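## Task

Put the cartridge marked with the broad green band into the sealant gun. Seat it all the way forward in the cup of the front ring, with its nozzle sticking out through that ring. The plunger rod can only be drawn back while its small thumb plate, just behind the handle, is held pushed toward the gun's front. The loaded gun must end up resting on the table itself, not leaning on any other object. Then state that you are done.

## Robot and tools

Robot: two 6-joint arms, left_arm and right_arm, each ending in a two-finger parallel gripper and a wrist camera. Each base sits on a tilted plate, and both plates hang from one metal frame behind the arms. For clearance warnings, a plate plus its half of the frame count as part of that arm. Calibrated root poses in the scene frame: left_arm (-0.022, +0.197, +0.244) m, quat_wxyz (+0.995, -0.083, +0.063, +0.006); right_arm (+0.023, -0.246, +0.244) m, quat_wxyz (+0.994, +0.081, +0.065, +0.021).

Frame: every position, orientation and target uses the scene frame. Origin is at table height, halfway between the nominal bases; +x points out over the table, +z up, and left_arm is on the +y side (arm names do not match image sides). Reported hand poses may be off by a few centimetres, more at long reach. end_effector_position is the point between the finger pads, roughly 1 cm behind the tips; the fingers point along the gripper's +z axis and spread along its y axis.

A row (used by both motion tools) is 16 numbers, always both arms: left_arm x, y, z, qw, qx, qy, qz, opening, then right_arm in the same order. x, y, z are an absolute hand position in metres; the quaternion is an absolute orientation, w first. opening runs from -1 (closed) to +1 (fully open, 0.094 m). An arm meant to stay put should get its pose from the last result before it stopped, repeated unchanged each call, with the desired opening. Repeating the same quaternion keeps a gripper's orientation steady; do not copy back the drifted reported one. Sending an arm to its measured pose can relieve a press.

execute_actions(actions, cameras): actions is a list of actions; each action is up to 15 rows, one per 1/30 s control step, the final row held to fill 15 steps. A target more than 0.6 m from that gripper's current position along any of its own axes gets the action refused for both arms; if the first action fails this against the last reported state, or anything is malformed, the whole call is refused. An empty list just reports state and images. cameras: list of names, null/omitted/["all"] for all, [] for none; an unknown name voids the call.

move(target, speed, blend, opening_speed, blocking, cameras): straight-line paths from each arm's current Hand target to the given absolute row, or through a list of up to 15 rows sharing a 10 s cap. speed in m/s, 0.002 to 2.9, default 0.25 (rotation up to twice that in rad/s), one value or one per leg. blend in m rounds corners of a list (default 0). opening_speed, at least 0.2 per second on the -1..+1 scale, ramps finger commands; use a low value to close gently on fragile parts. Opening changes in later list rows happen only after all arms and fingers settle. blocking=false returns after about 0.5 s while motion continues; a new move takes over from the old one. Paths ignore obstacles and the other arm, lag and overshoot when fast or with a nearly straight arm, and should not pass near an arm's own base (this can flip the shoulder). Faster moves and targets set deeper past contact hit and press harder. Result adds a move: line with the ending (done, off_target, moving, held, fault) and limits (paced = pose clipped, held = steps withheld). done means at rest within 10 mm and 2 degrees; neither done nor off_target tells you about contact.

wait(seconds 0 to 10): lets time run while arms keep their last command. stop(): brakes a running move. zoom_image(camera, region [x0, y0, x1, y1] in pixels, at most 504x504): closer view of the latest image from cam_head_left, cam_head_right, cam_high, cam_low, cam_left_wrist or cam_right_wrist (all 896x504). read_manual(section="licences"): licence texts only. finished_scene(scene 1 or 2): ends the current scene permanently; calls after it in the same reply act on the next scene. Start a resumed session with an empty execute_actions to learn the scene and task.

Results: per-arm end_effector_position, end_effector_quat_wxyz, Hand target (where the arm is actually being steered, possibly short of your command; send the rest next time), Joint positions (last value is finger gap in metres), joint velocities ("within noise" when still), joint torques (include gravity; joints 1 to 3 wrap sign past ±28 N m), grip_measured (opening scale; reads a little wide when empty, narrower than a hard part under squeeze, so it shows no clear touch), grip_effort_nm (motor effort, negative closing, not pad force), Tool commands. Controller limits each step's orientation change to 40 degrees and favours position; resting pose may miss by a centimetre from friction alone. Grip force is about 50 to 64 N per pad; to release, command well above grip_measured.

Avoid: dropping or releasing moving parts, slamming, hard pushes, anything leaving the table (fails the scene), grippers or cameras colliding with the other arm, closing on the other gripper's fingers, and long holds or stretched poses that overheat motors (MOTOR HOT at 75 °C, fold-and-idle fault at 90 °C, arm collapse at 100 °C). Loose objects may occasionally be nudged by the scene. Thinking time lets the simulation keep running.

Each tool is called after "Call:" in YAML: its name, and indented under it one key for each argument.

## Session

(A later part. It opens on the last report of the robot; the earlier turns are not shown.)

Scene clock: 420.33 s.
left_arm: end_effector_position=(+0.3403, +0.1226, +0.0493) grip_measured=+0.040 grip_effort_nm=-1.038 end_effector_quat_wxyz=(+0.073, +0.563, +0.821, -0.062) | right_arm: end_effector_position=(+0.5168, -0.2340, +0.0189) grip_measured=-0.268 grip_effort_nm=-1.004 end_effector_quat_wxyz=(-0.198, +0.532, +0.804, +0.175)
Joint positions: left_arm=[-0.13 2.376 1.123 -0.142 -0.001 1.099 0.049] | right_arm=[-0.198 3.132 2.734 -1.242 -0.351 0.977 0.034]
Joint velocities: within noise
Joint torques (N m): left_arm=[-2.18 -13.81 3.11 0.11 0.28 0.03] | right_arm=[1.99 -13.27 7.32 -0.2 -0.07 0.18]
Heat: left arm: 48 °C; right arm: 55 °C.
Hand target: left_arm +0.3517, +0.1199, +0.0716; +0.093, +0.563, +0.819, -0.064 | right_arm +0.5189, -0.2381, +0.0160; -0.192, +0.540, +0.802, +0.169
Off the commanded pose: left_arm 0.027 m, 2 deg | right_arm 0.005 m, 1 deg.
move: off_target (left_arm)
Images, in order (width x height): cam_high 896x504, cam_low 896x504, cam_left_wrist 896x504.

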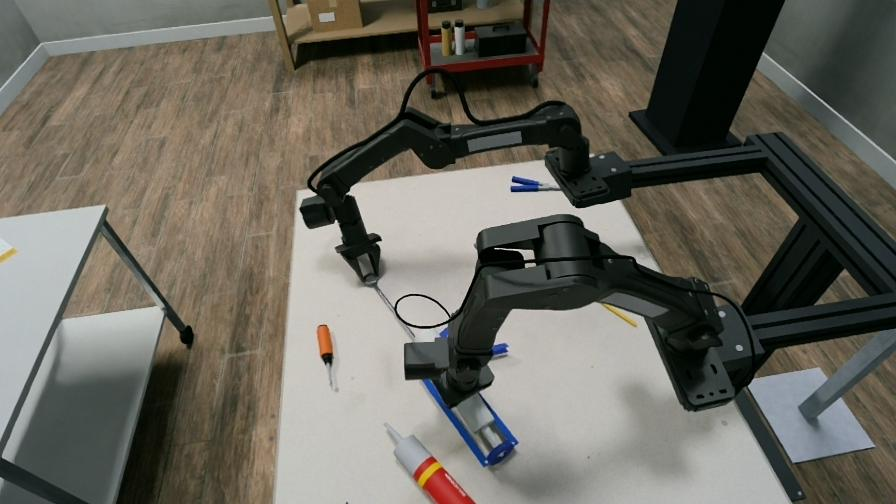

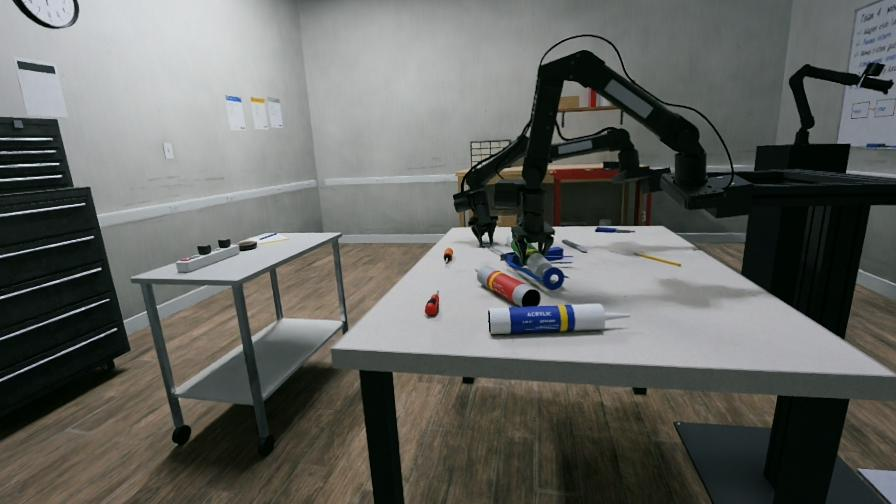

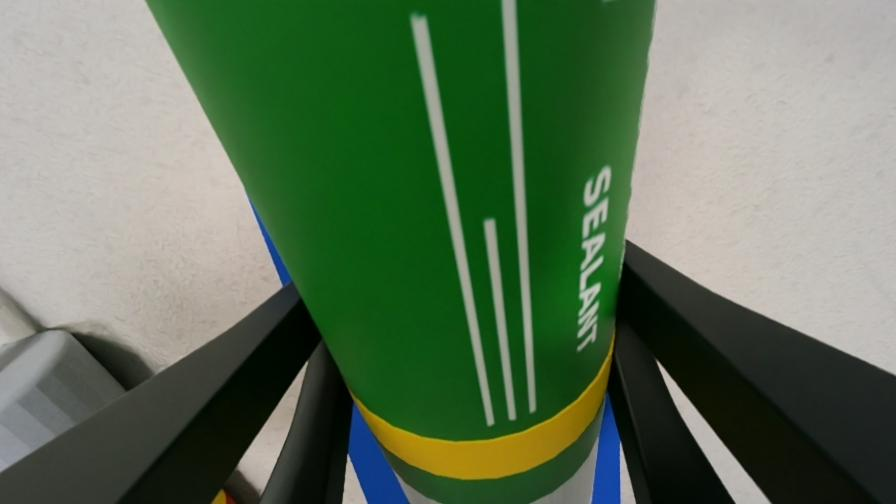

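Call:
move:
  target:
    - [0.352,0.120,0.086,0.0933,0.5628,0.8188,-0.0641,-0.12,0.519,-0.238,0.016,-0.193,0.54,0.802,0.168,-0.45]
  speed: 0.04
  cameras: ["cam_low","cam_high"]

Call:
zoom_image:
  camera: "cam_low"
  region: [510, 240, 590, 300]

Call:
zoom_image:
  camera: "cam_high"
  region: [450, 400, 530, 470]

Scene clock: 425.13 s.
left_arm: end_effector_position=(+0.3357, +0.1252, +0.0601) grip_measured=+0.040 grip_effort_nm=-1.033 end_effector_quat_wxyz=(+0.063, +0.564, +0.821, -0.067) | right_arm: end_effector_position=(+0.5168, -0.2341, +0.0188) grip_measured=-0.268 grip_effort_nm=-1.004 end_effector_quat_wxyz=(-0.198, +0.532, +0.804, +0.175)
Joint positions: left_arm=[-0.13 2.338 1.116 -0.196 -0.002 1.099 0.049] | right_arm=[-0.198 3.132 2.734 -1.242 -0.35 0.977 0.034]
Joint velocities: within noise
Joint torques (N m): left_arm=[-2.97 -14.05 3.03 0.24 0.29 -0.02] | right_arm=[2 -13.23 7.31 -0.22 -0.05 0.2]
Heat: left arm: 49 °C; right arm: 55 °C.
Hand target: left_arm +0.3517, +0.1199, +0.0847; +0.093, +0.563, +0.819, -0.064 | right_arm +0.5189, -0.2381, +0.0160; -0.192, +0.540, +0.802, +0.169
Off the commanded pose: left_arm 0.031 m, 4 deg | right_arm 0.005 m, 1 deg.
move: off_target (left_arm)
Images, in order (width x height): cam_high 896x504, cam_low 896x504.

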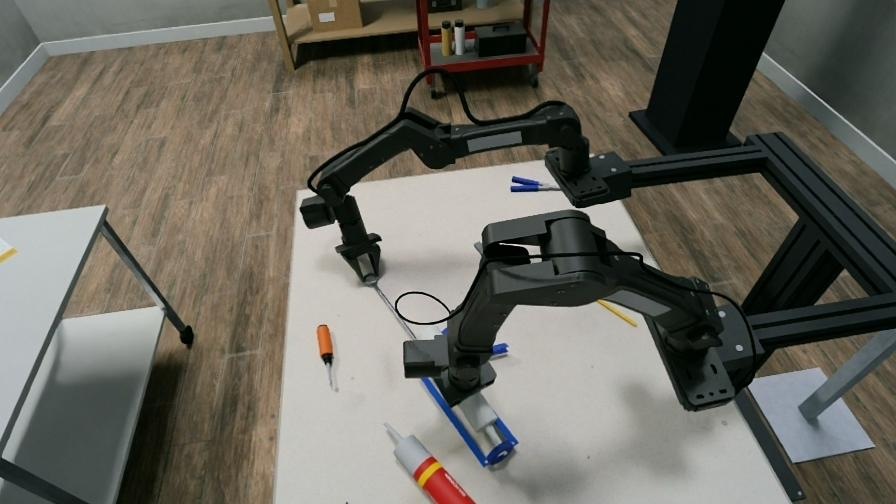

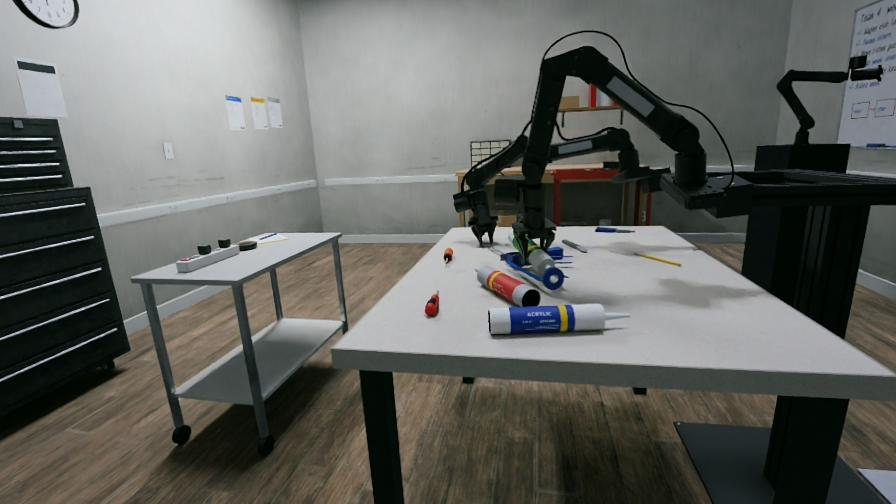

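Scaled by 6.300 from the camera's 896x504 image, which has a finer 1280x720 frame.

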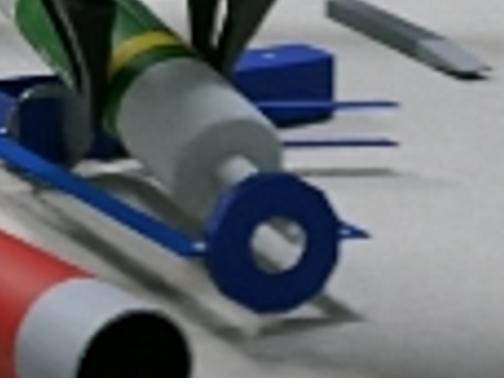

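Scaled by 6.300 from the camera's 896x504 image, which has a finer 1280x720 frame.

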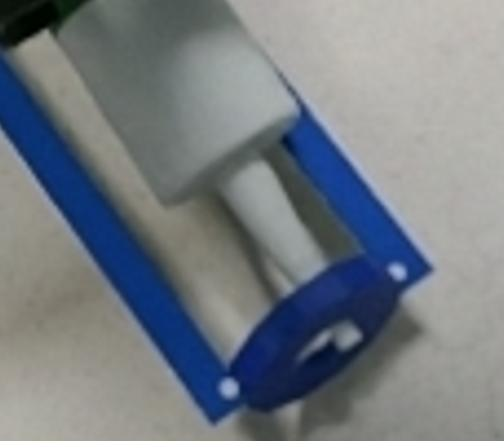

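Call:
move:
  target:
    - [0.357,0.122,0.086,0.0933,0.5628,0.8188,-0.0641,-0.12,0.519,-0.240,0.016,-0.193,0.54,0.802,0.168,-0.45]
    - [0.346,0.147,0.081,0.0933,0.5628,0.8188,-0.0641,-0.12,0.519,-0.242,0.016,-0.193,0.54,0.802,0.168,-0.45]
  speed: 0.05
  cameras: ["cam_low","cam_high","cam_left_wrist"]

Call:
zoom_image:
  camera: "cam_low"
  region: [510, 240, 590, 300]

Call:
zoom_image:
  camera: "cam_high"
  region: [450, 400, 530, 470]

Scene clock: 432.90 s.
left_arm: end_effector_position=(+0.3254, +0.1480, +0.0563) grip_measured=+0.040 grip_effort_nm=-1.023 end_effector_quat_wxyz=(+0.055, +0.564, +0.821, -0.071) | right_arm: end_effector_position=(+0.5165, -0.2352, +0.0183) grip_measured=-0.268 grip_effort_nm=-1.004 end_effector_quat_wxyz=(-0.197, +0.531, +0.806, +0.172)
Joint positions: left_arm=[-0.067 2.324 1.079 -0.191 0.007 1.16 0.049] | right_arm=[-0.198 3.132 2.734 -1.242 -0.343 0.975 0.034]
Joint velocities: within noise
Joint torques (N m): left_arm=[-1.58 -14.09 2.67 0.32 0.34 0.12] | right_arm=[1.36 -13.09 7.98 -0.25 -0.11 0.13]
Heat: left arm: 49 °C; right arm: 55 °C.
Hand target: left_arm +0.3455, +0.1471, +0.0799; +0.093, +0.563, +0.819, -0.064 | right_arm +0.5187, -0.2421, +0.0161; -0.191, +0.541, +0.802, +0.169
Off the commanded pose: left_arm 0.032 m, 4 deg | right_arm 0.008 m, 1 deg.
joint sent to its limit (right arm) — joint 2 (shoulder), upper limit. The joint targets still meet the commanded pose.
move: off_target (left_arm)
Images, in order (width x height): cam_high 896x504, cam_low 896x504, cam_left_wrist 896x504.

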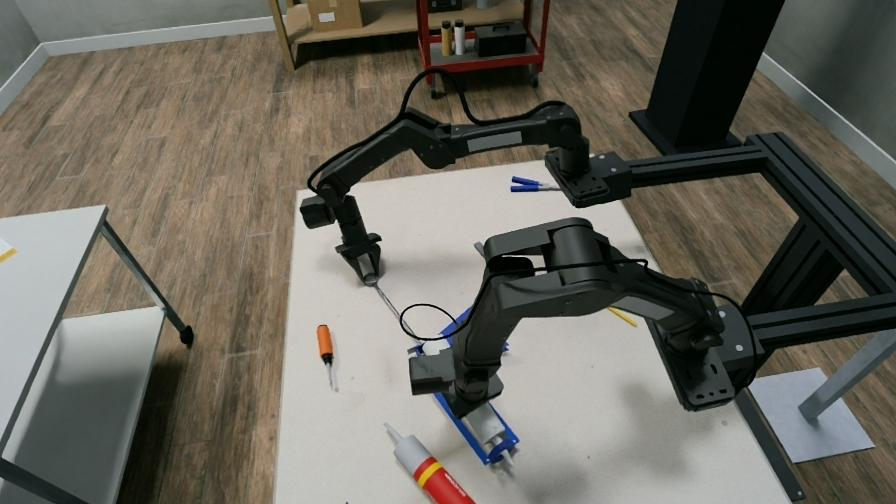

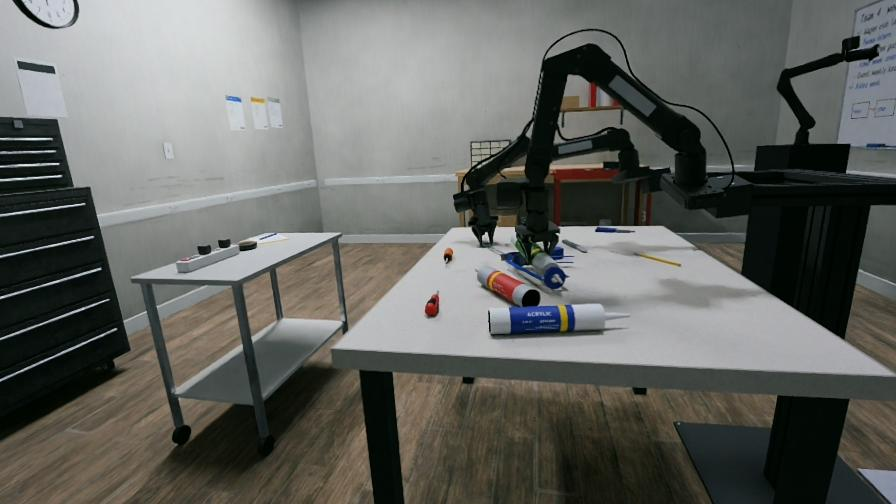

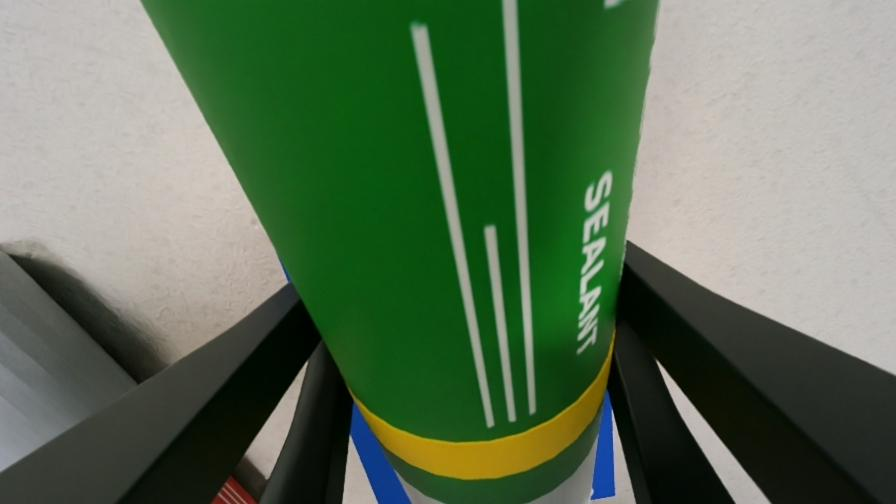

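Scaled by 6.300 from the camera's 896x504 image, which has a finer 1280x720 frame.

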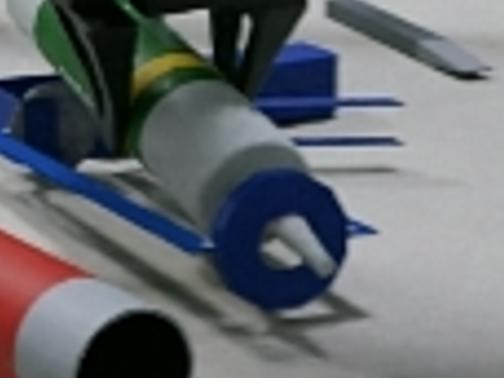

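Scaled by 6.300 from the camera's 896x504 image, which has a finer 1280x720 frame.

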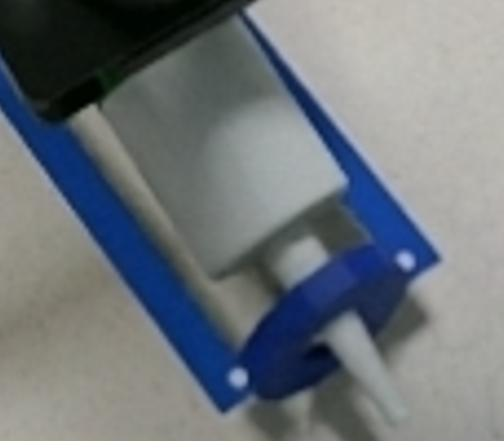

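Call:
move:
  target:
    - [0.348,0.157,0.075,0.1076,0.5615,0.817,-0.0739,-0.12,0.519,-0.244,0.016,-0.193,0.54,0.802,0.168,-0.45]
  speed: 0.04
  cameras: ["cam_low","cam_high","cam_left_wrist","cam_head_right"]

Call:
zoom_image:
  camera: "cam_low"
  region: [510, 240, 590, 300]

Call:
zoom_image:
  camera: "cam_high"
  region: [450, 400, 530, 470]

Call:
zoom_image:
  camera: "cam_head_right"
  region: [390, 150, 530, 250]

Scene clock: 442.70 s.
left_arm: end_effector_position=(+0.3250, +0.1596, +0.0539) grip_measured=+0.040 grip_effort_nm=-1.028 end_effector_quat_wxyz=(+0.063, +0.561, +0.822, -0.082) | right_arm: end_effector_position=(+0.5165, -0.2353, +0.0182) grip_measured=-0.268 grip_effort_nm=-1.009 end_effector_quat_wxyz=(-0.197, +0.531, +0.806, +0.172)
Joint positions: left_arm=[-0.019 2.324 1.074 -0.185 0.039 1.201 0.049] | right_arm=[-0.198 3.132 2.734 -1.242 -0.342 0.974 0.034]
Joint velocities: within noise
Joint torques (N m): left_arm=[-1.58 -13.24 2.76 0.47 0.43 0.18] | right_arm=[1.05 -13.05 8.08 -0.28 -0.13 0.12]
Heat: left arm: 54 °C; right arm: 55 °C.
Hand target: left_arm +0.3475, +0.1573, +0.0747; +0.107, +0.562, +0.817, -0.073 | right_arm +0.5186, -0.2440, +0.0161; -0.191, +0.541, +0.802, +0.169
Off the commanded pose: left_arm 0.031 m, 5 deg | right_arm 0.009 m, 1 deg.
joint sent to its limit (right arm) — joint 2 (shoulder), upper limit. The joint targets still meet the commanded pose.
move: off_target (left_arm)
Images, in order (width x height): cam_head_right 896x504, cam_high 896x504, cam_low 896x504, cam_left_wrist 896x504.

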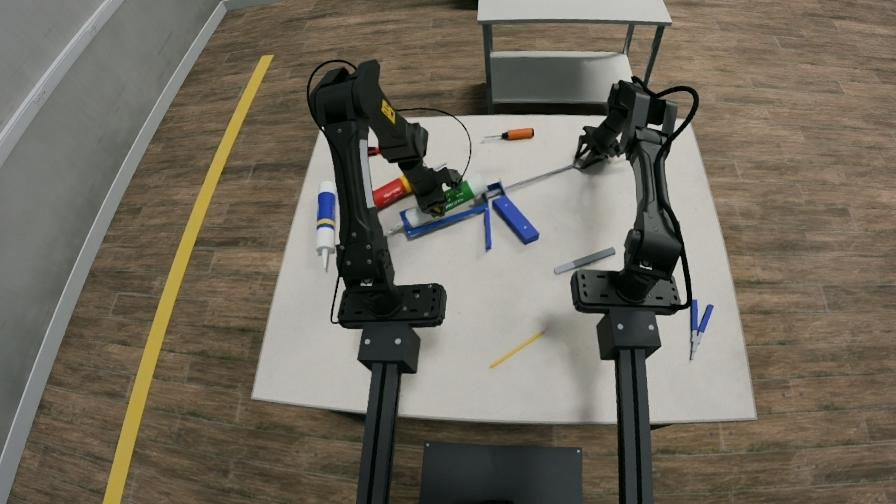

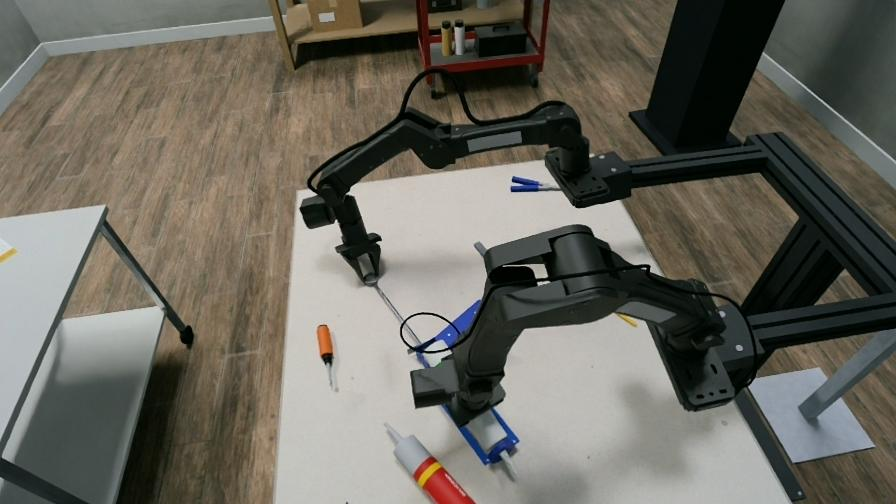

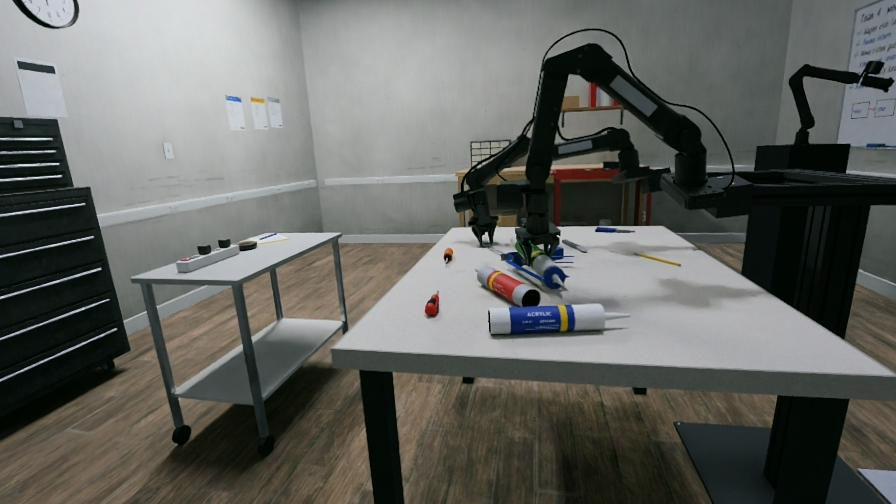

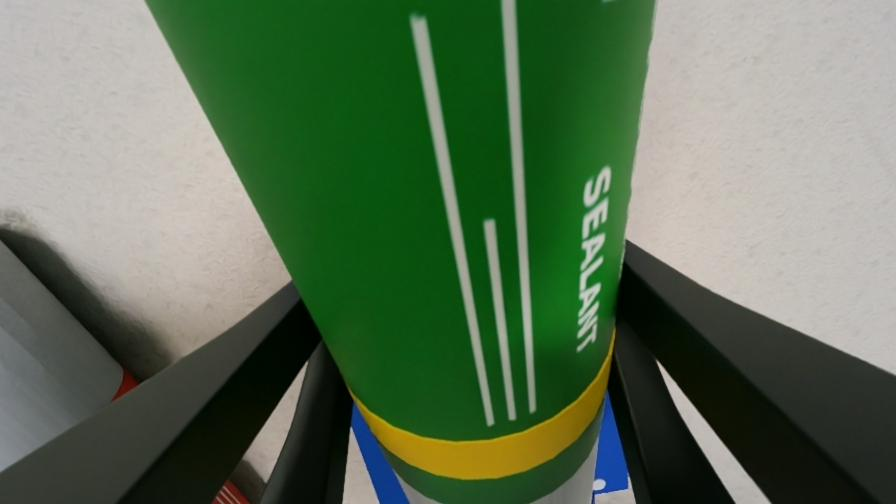

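Scaled by 6.300 from the camera's 896x504 image, which has a finer 1280x720 frame.

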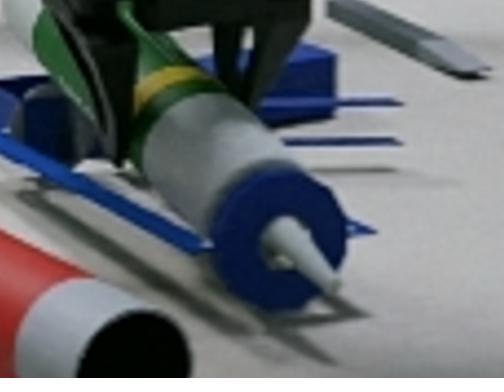

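Scaled by 6.300 from the camera's 896x504 image, which has a finer 1280x720 frame.

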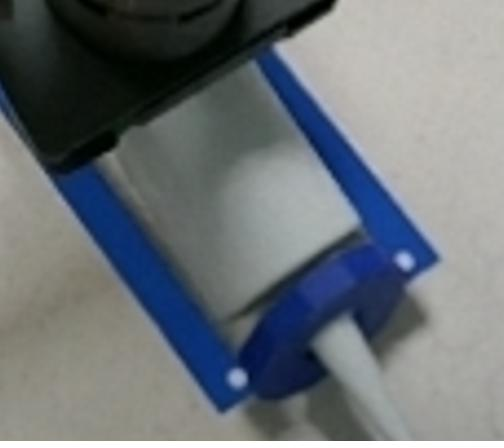

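Scaled by 3.600 from the camera's 896x504 image, which has a finer 1280x720 frame.

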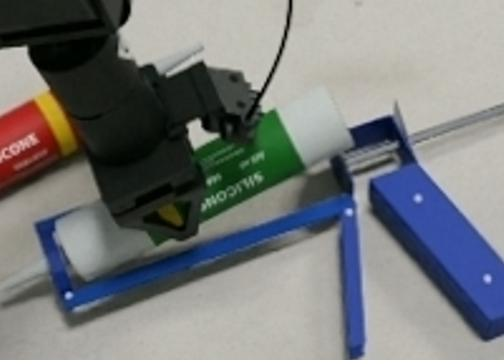

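Call:
move:
  target:
    - [0.345,0.167,0.070,0.1147,0.5607,0.8157,-0.0788,-0.12,0.520,-0.248,0.016,-0.193,0.54,0.802,0.168,-0.45]
  speed: 0.04
  cameras: ["cam_low","cam_high","cam_left_wrist","cam_right_wrist","cam_head_right"]

Call:
zoom_image:
  camera: "cam_low"
  region: [510, 240, 590, 300]

Call:
zoom_image:
  camera: "cam_high"
  region: [450, 400, 530, 470]

Call:
zoom_image:
  camera: "cam_head_right"
  region: [390, 150, 530, 250]

Call:
zoom_image:
  camera: "cam_right_wrist"
  region: [400, 340, 600, 484]

Scene clock: 447.40 s.
left_arm: end_effector_position=(+0.3259, +0.1637, +0.0522) grip_measured=+0.040 grip_effort_nm=-1.028 end_effector_quat_wxyz=(+0.081, +0.561, +0.819, -0.092) | right_arm: end_effector_position=(+0.5165, -0.2364, +0.0180) grip_measured=-0.268 grip_effort_nm=-1.004 end_effector_quat_wxyz=(-0.196, +0.531, +0.806, +0.172)
Joint positions: left_arm=[0.013 2.324 1.06 -0.154 0.082 1.237 0.049] | right_arm=[-0.2 3.132 2.734 -1.242 -0.342 0.973 0.034]
Joint velocities: within noise
Joint torques (N m): left_arm=[-1.1 -12.59 2.44 0.46 0.29 0.26] | right_arm=[0.69 -13.08 8.39 -0.27 -0.13 0.07]
Heat: left arm: 55 °C; right arm: 55 °C.
Hand target: left_arm +0.3447, +0.1671, +0.0696; +0.114, +0.561, +0.816, -0.078 | right_arm +0.5194, -0.2479, +0.0162; -0.188, +0.541, +0.802, +0.170
Off the commanded pose: left_arm 0.026 m, 4 deg | right_arm 0.012 m, 1 deg.
joint sent to its limit (right arm) — joint 2 (shoulder), upper limit. The joint targets still meet the commanded pose.
move: off_target (left_arm, right_arm)
Images, in order (width x height): cam_head_right 896x504, cam_high 896x504, cam_low 896x504, cam_left_wrist 896x504, cam_right_wrist 896x504.

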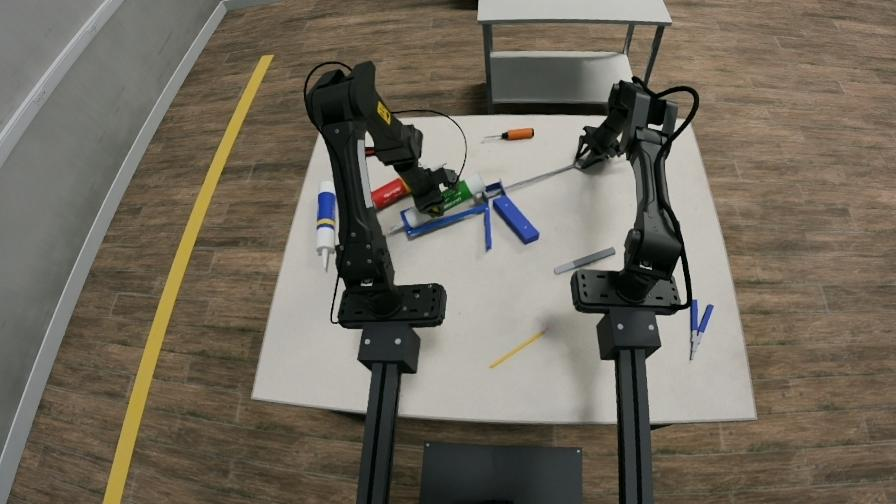

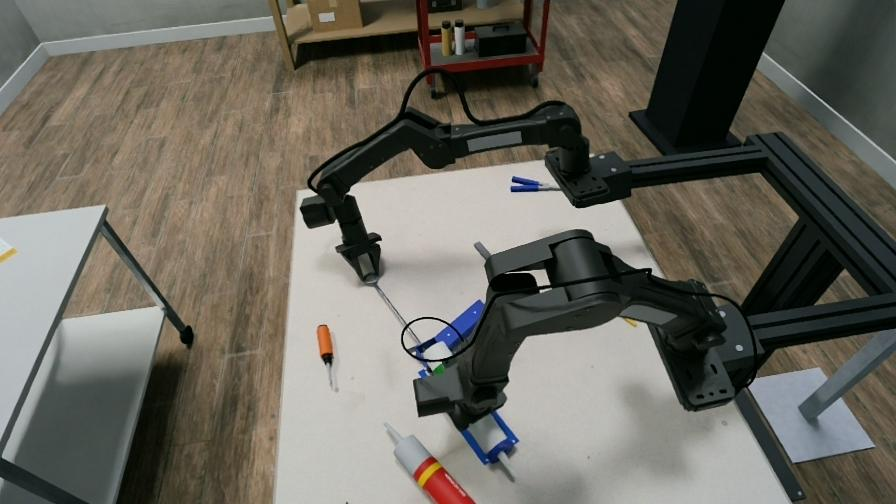

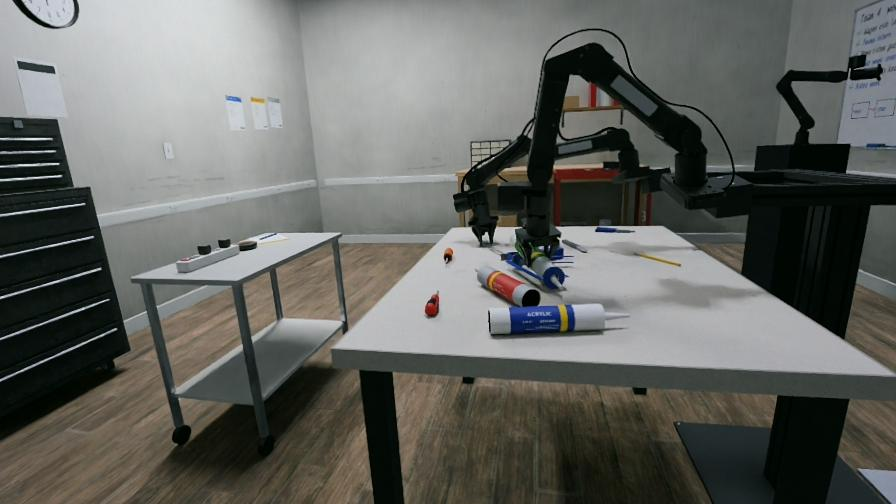

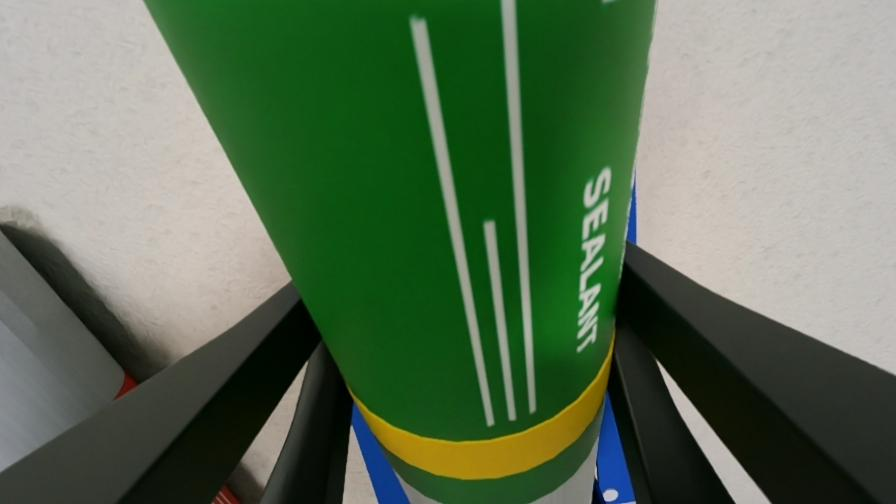

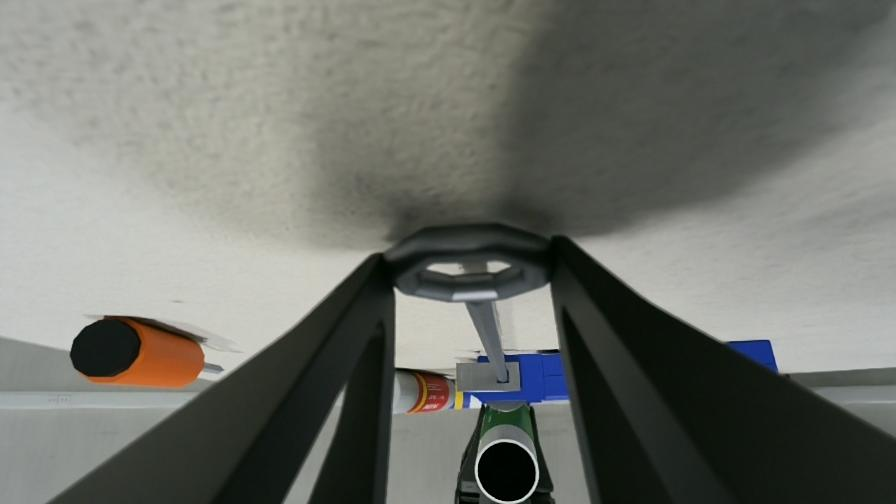

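Scaled by 6.300 from the camera's 896x504 image, which has a finer 1280x720 frame.

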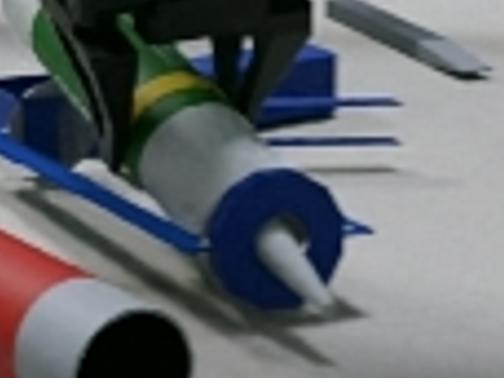

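Scaled by 6.300 from the camera's 896x504 image, which has a finer 1280x720 frame.

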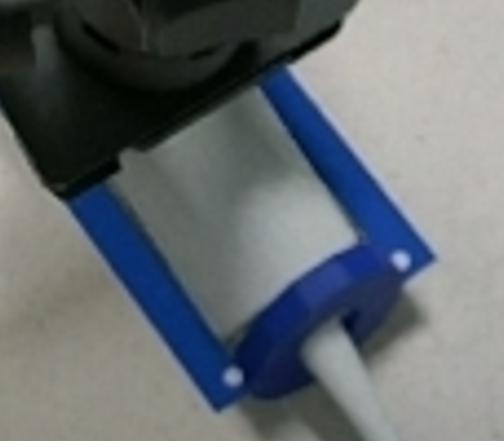

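Scaled by 3.600 from the camera's 896x504 image, which has a finer 1280x720 frame.

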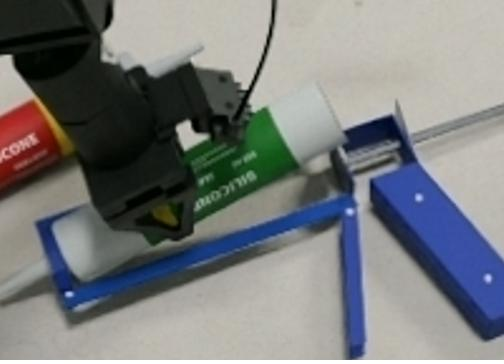

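Scaled by 2.520 from the camera's 896x504 image, which has a finer 1280x720 frame.

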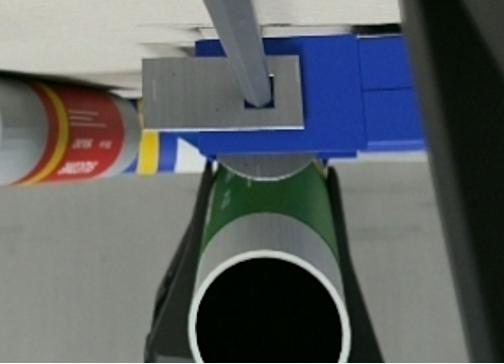

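Call:
move:
  target:
    - [0.339,0.182,0.066,0.1007,0.5622,0.8179,-0.0692,-0.12,0.521,-0.254,0.016,-0.193,0.54,0.802,0.168,-0.45]
  speed: 0.04
  cameras: ["cam_low","cam_high","cam_left_wrist","cam_right_wrist","cam_head_right"]

Call:
zoom_image:
  camera: "cam_high"
  region: [450, 400, 530, 470]

Call:
zoom_image:
  camera: "cam_head_right"
  region: [390, 150, 530, 250]

Call:
zoom_image:
  camera: "cam_right_wrist"
  region: [400, 340, 600, 484]

Scene clock: 453.70 s.
left_arm: end_effector_position=(+0.3256, +0.1704, +0.0506) grip_measured=+0.040 grip_effort_nm=-1.028 end_effector_quat_wxyz=(+0.084, +0.562, +0.818, -0.090) | right_arm: end_effector_position=(+0.5157, -0.2394, +0.0177) grip_measured=-0.268 grip_effort_nm=-1.013 end_effector_quat_wxyz=(-0.198, +0.534, +0.803, +0.174)
Joint positions: left_arm=[0.034 2.324 1.055 -0.145 0.086 1.261 0.049] | right_arm=[-0.208 3.133 2.734 -1.244 -0.349 0.972 0.034]
Joint velocities: within noise
Joint torques (N m): left_arm=[-0.36 -12.6 1.95 0.32 -0.01 0.24] | right_arm=[0.39 -13.15 8.9 -0.29 -0.05 -0.01]
Heat: left arm: 56 °C; right arm: 56 °C.
Hand target: left_arm +0.3388, +0.1817, +0.0653; +0.100, +0.562, +0.818, -0.069 | right_arm +0.5202, -0.2539, +0.0164; -0.185, +0.542, +0.802, +0.171
Off the commanded pose: left_arm 0.023 m, 3 deg | right_arm 0.016 m, 1 deg.
joint sent to its limit (right arm) — joint 2 (shoulder), upper limit. The joint targets still meet the commanded pose.
move: off_target (left_arm, right_arm)
Images, in order (width x height): cam_head_right 896x504, cam_high 896x504, cam_low 896x504, cam_left_wrist 896x504, cam_right_wrist 896x504.

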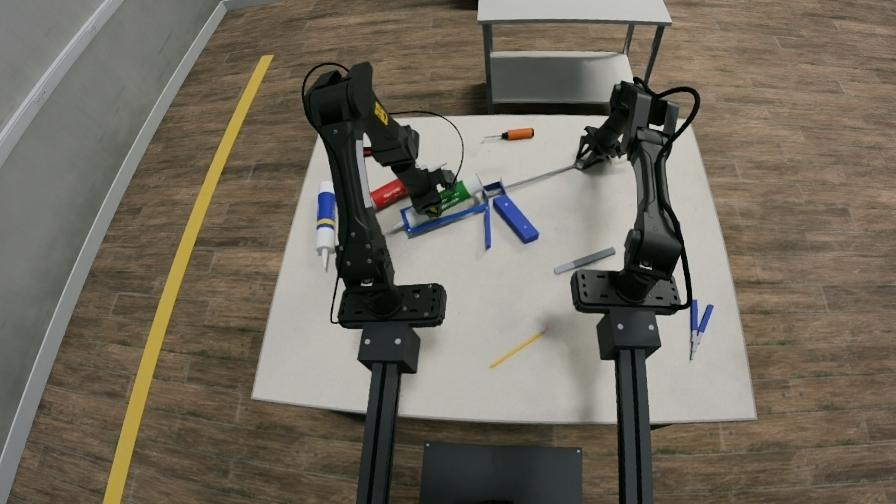

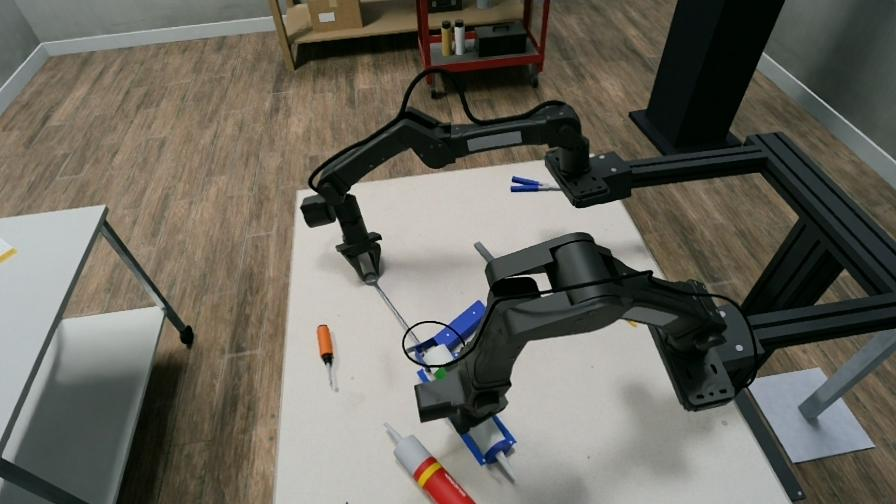

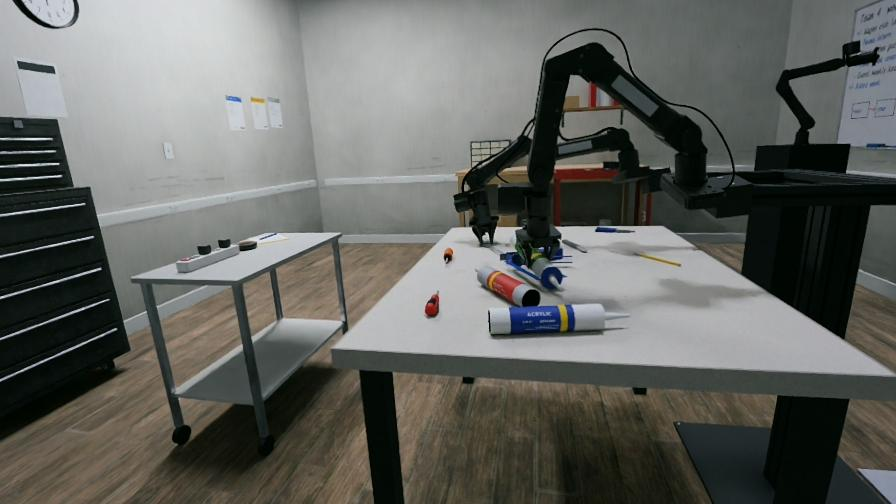

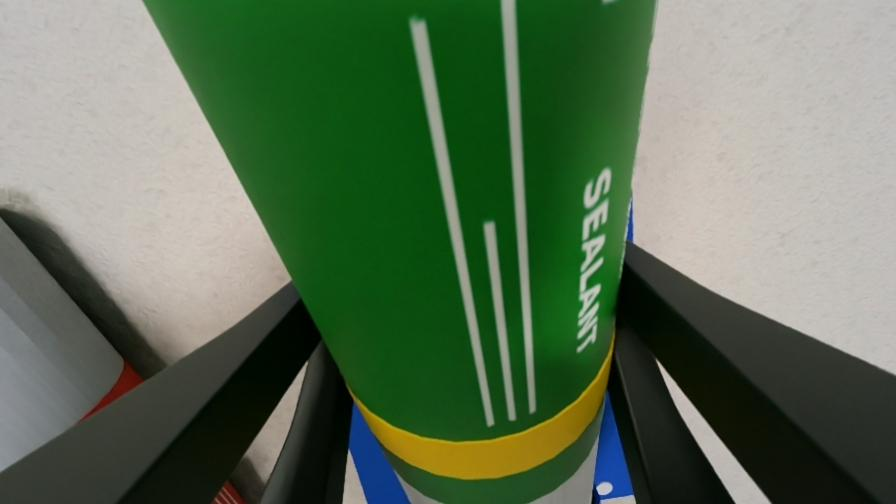

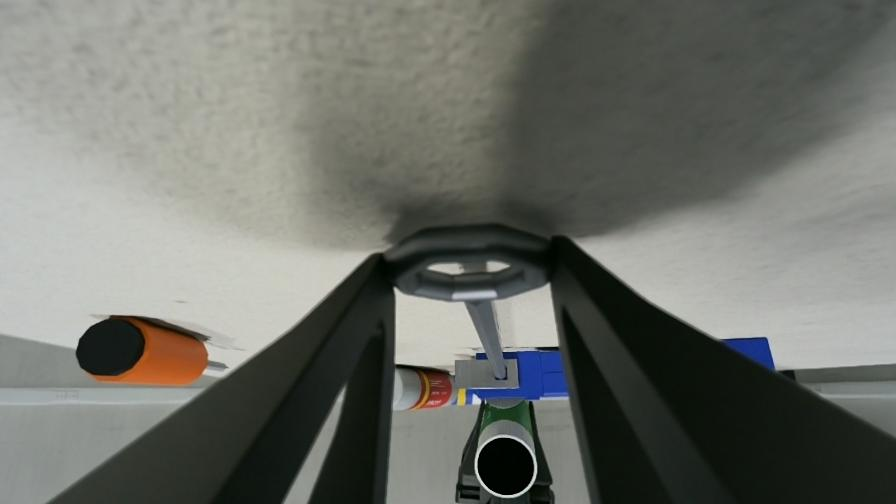

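Scaled by 6.300 from the camera's 896x504 image, which has a finer 1280x720 frame.

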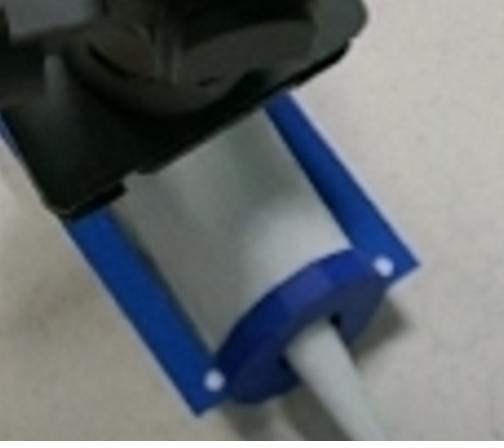

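Scaled by 3.600 from the camera's 896x504 image, which has a finer 1280x720 frame.

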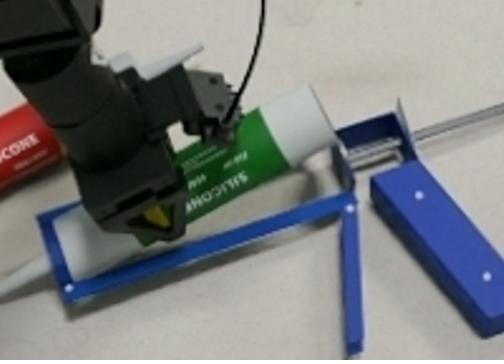

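Scaled by 2.520 from the camera's 896x504 image, which has a finer 1280x720 frame.

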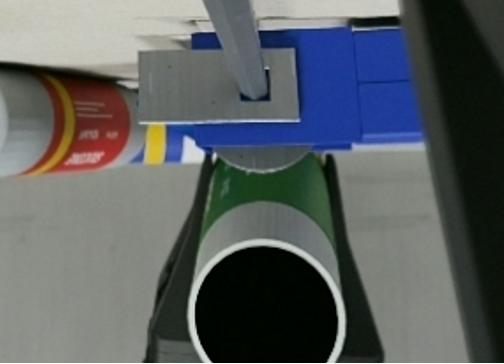

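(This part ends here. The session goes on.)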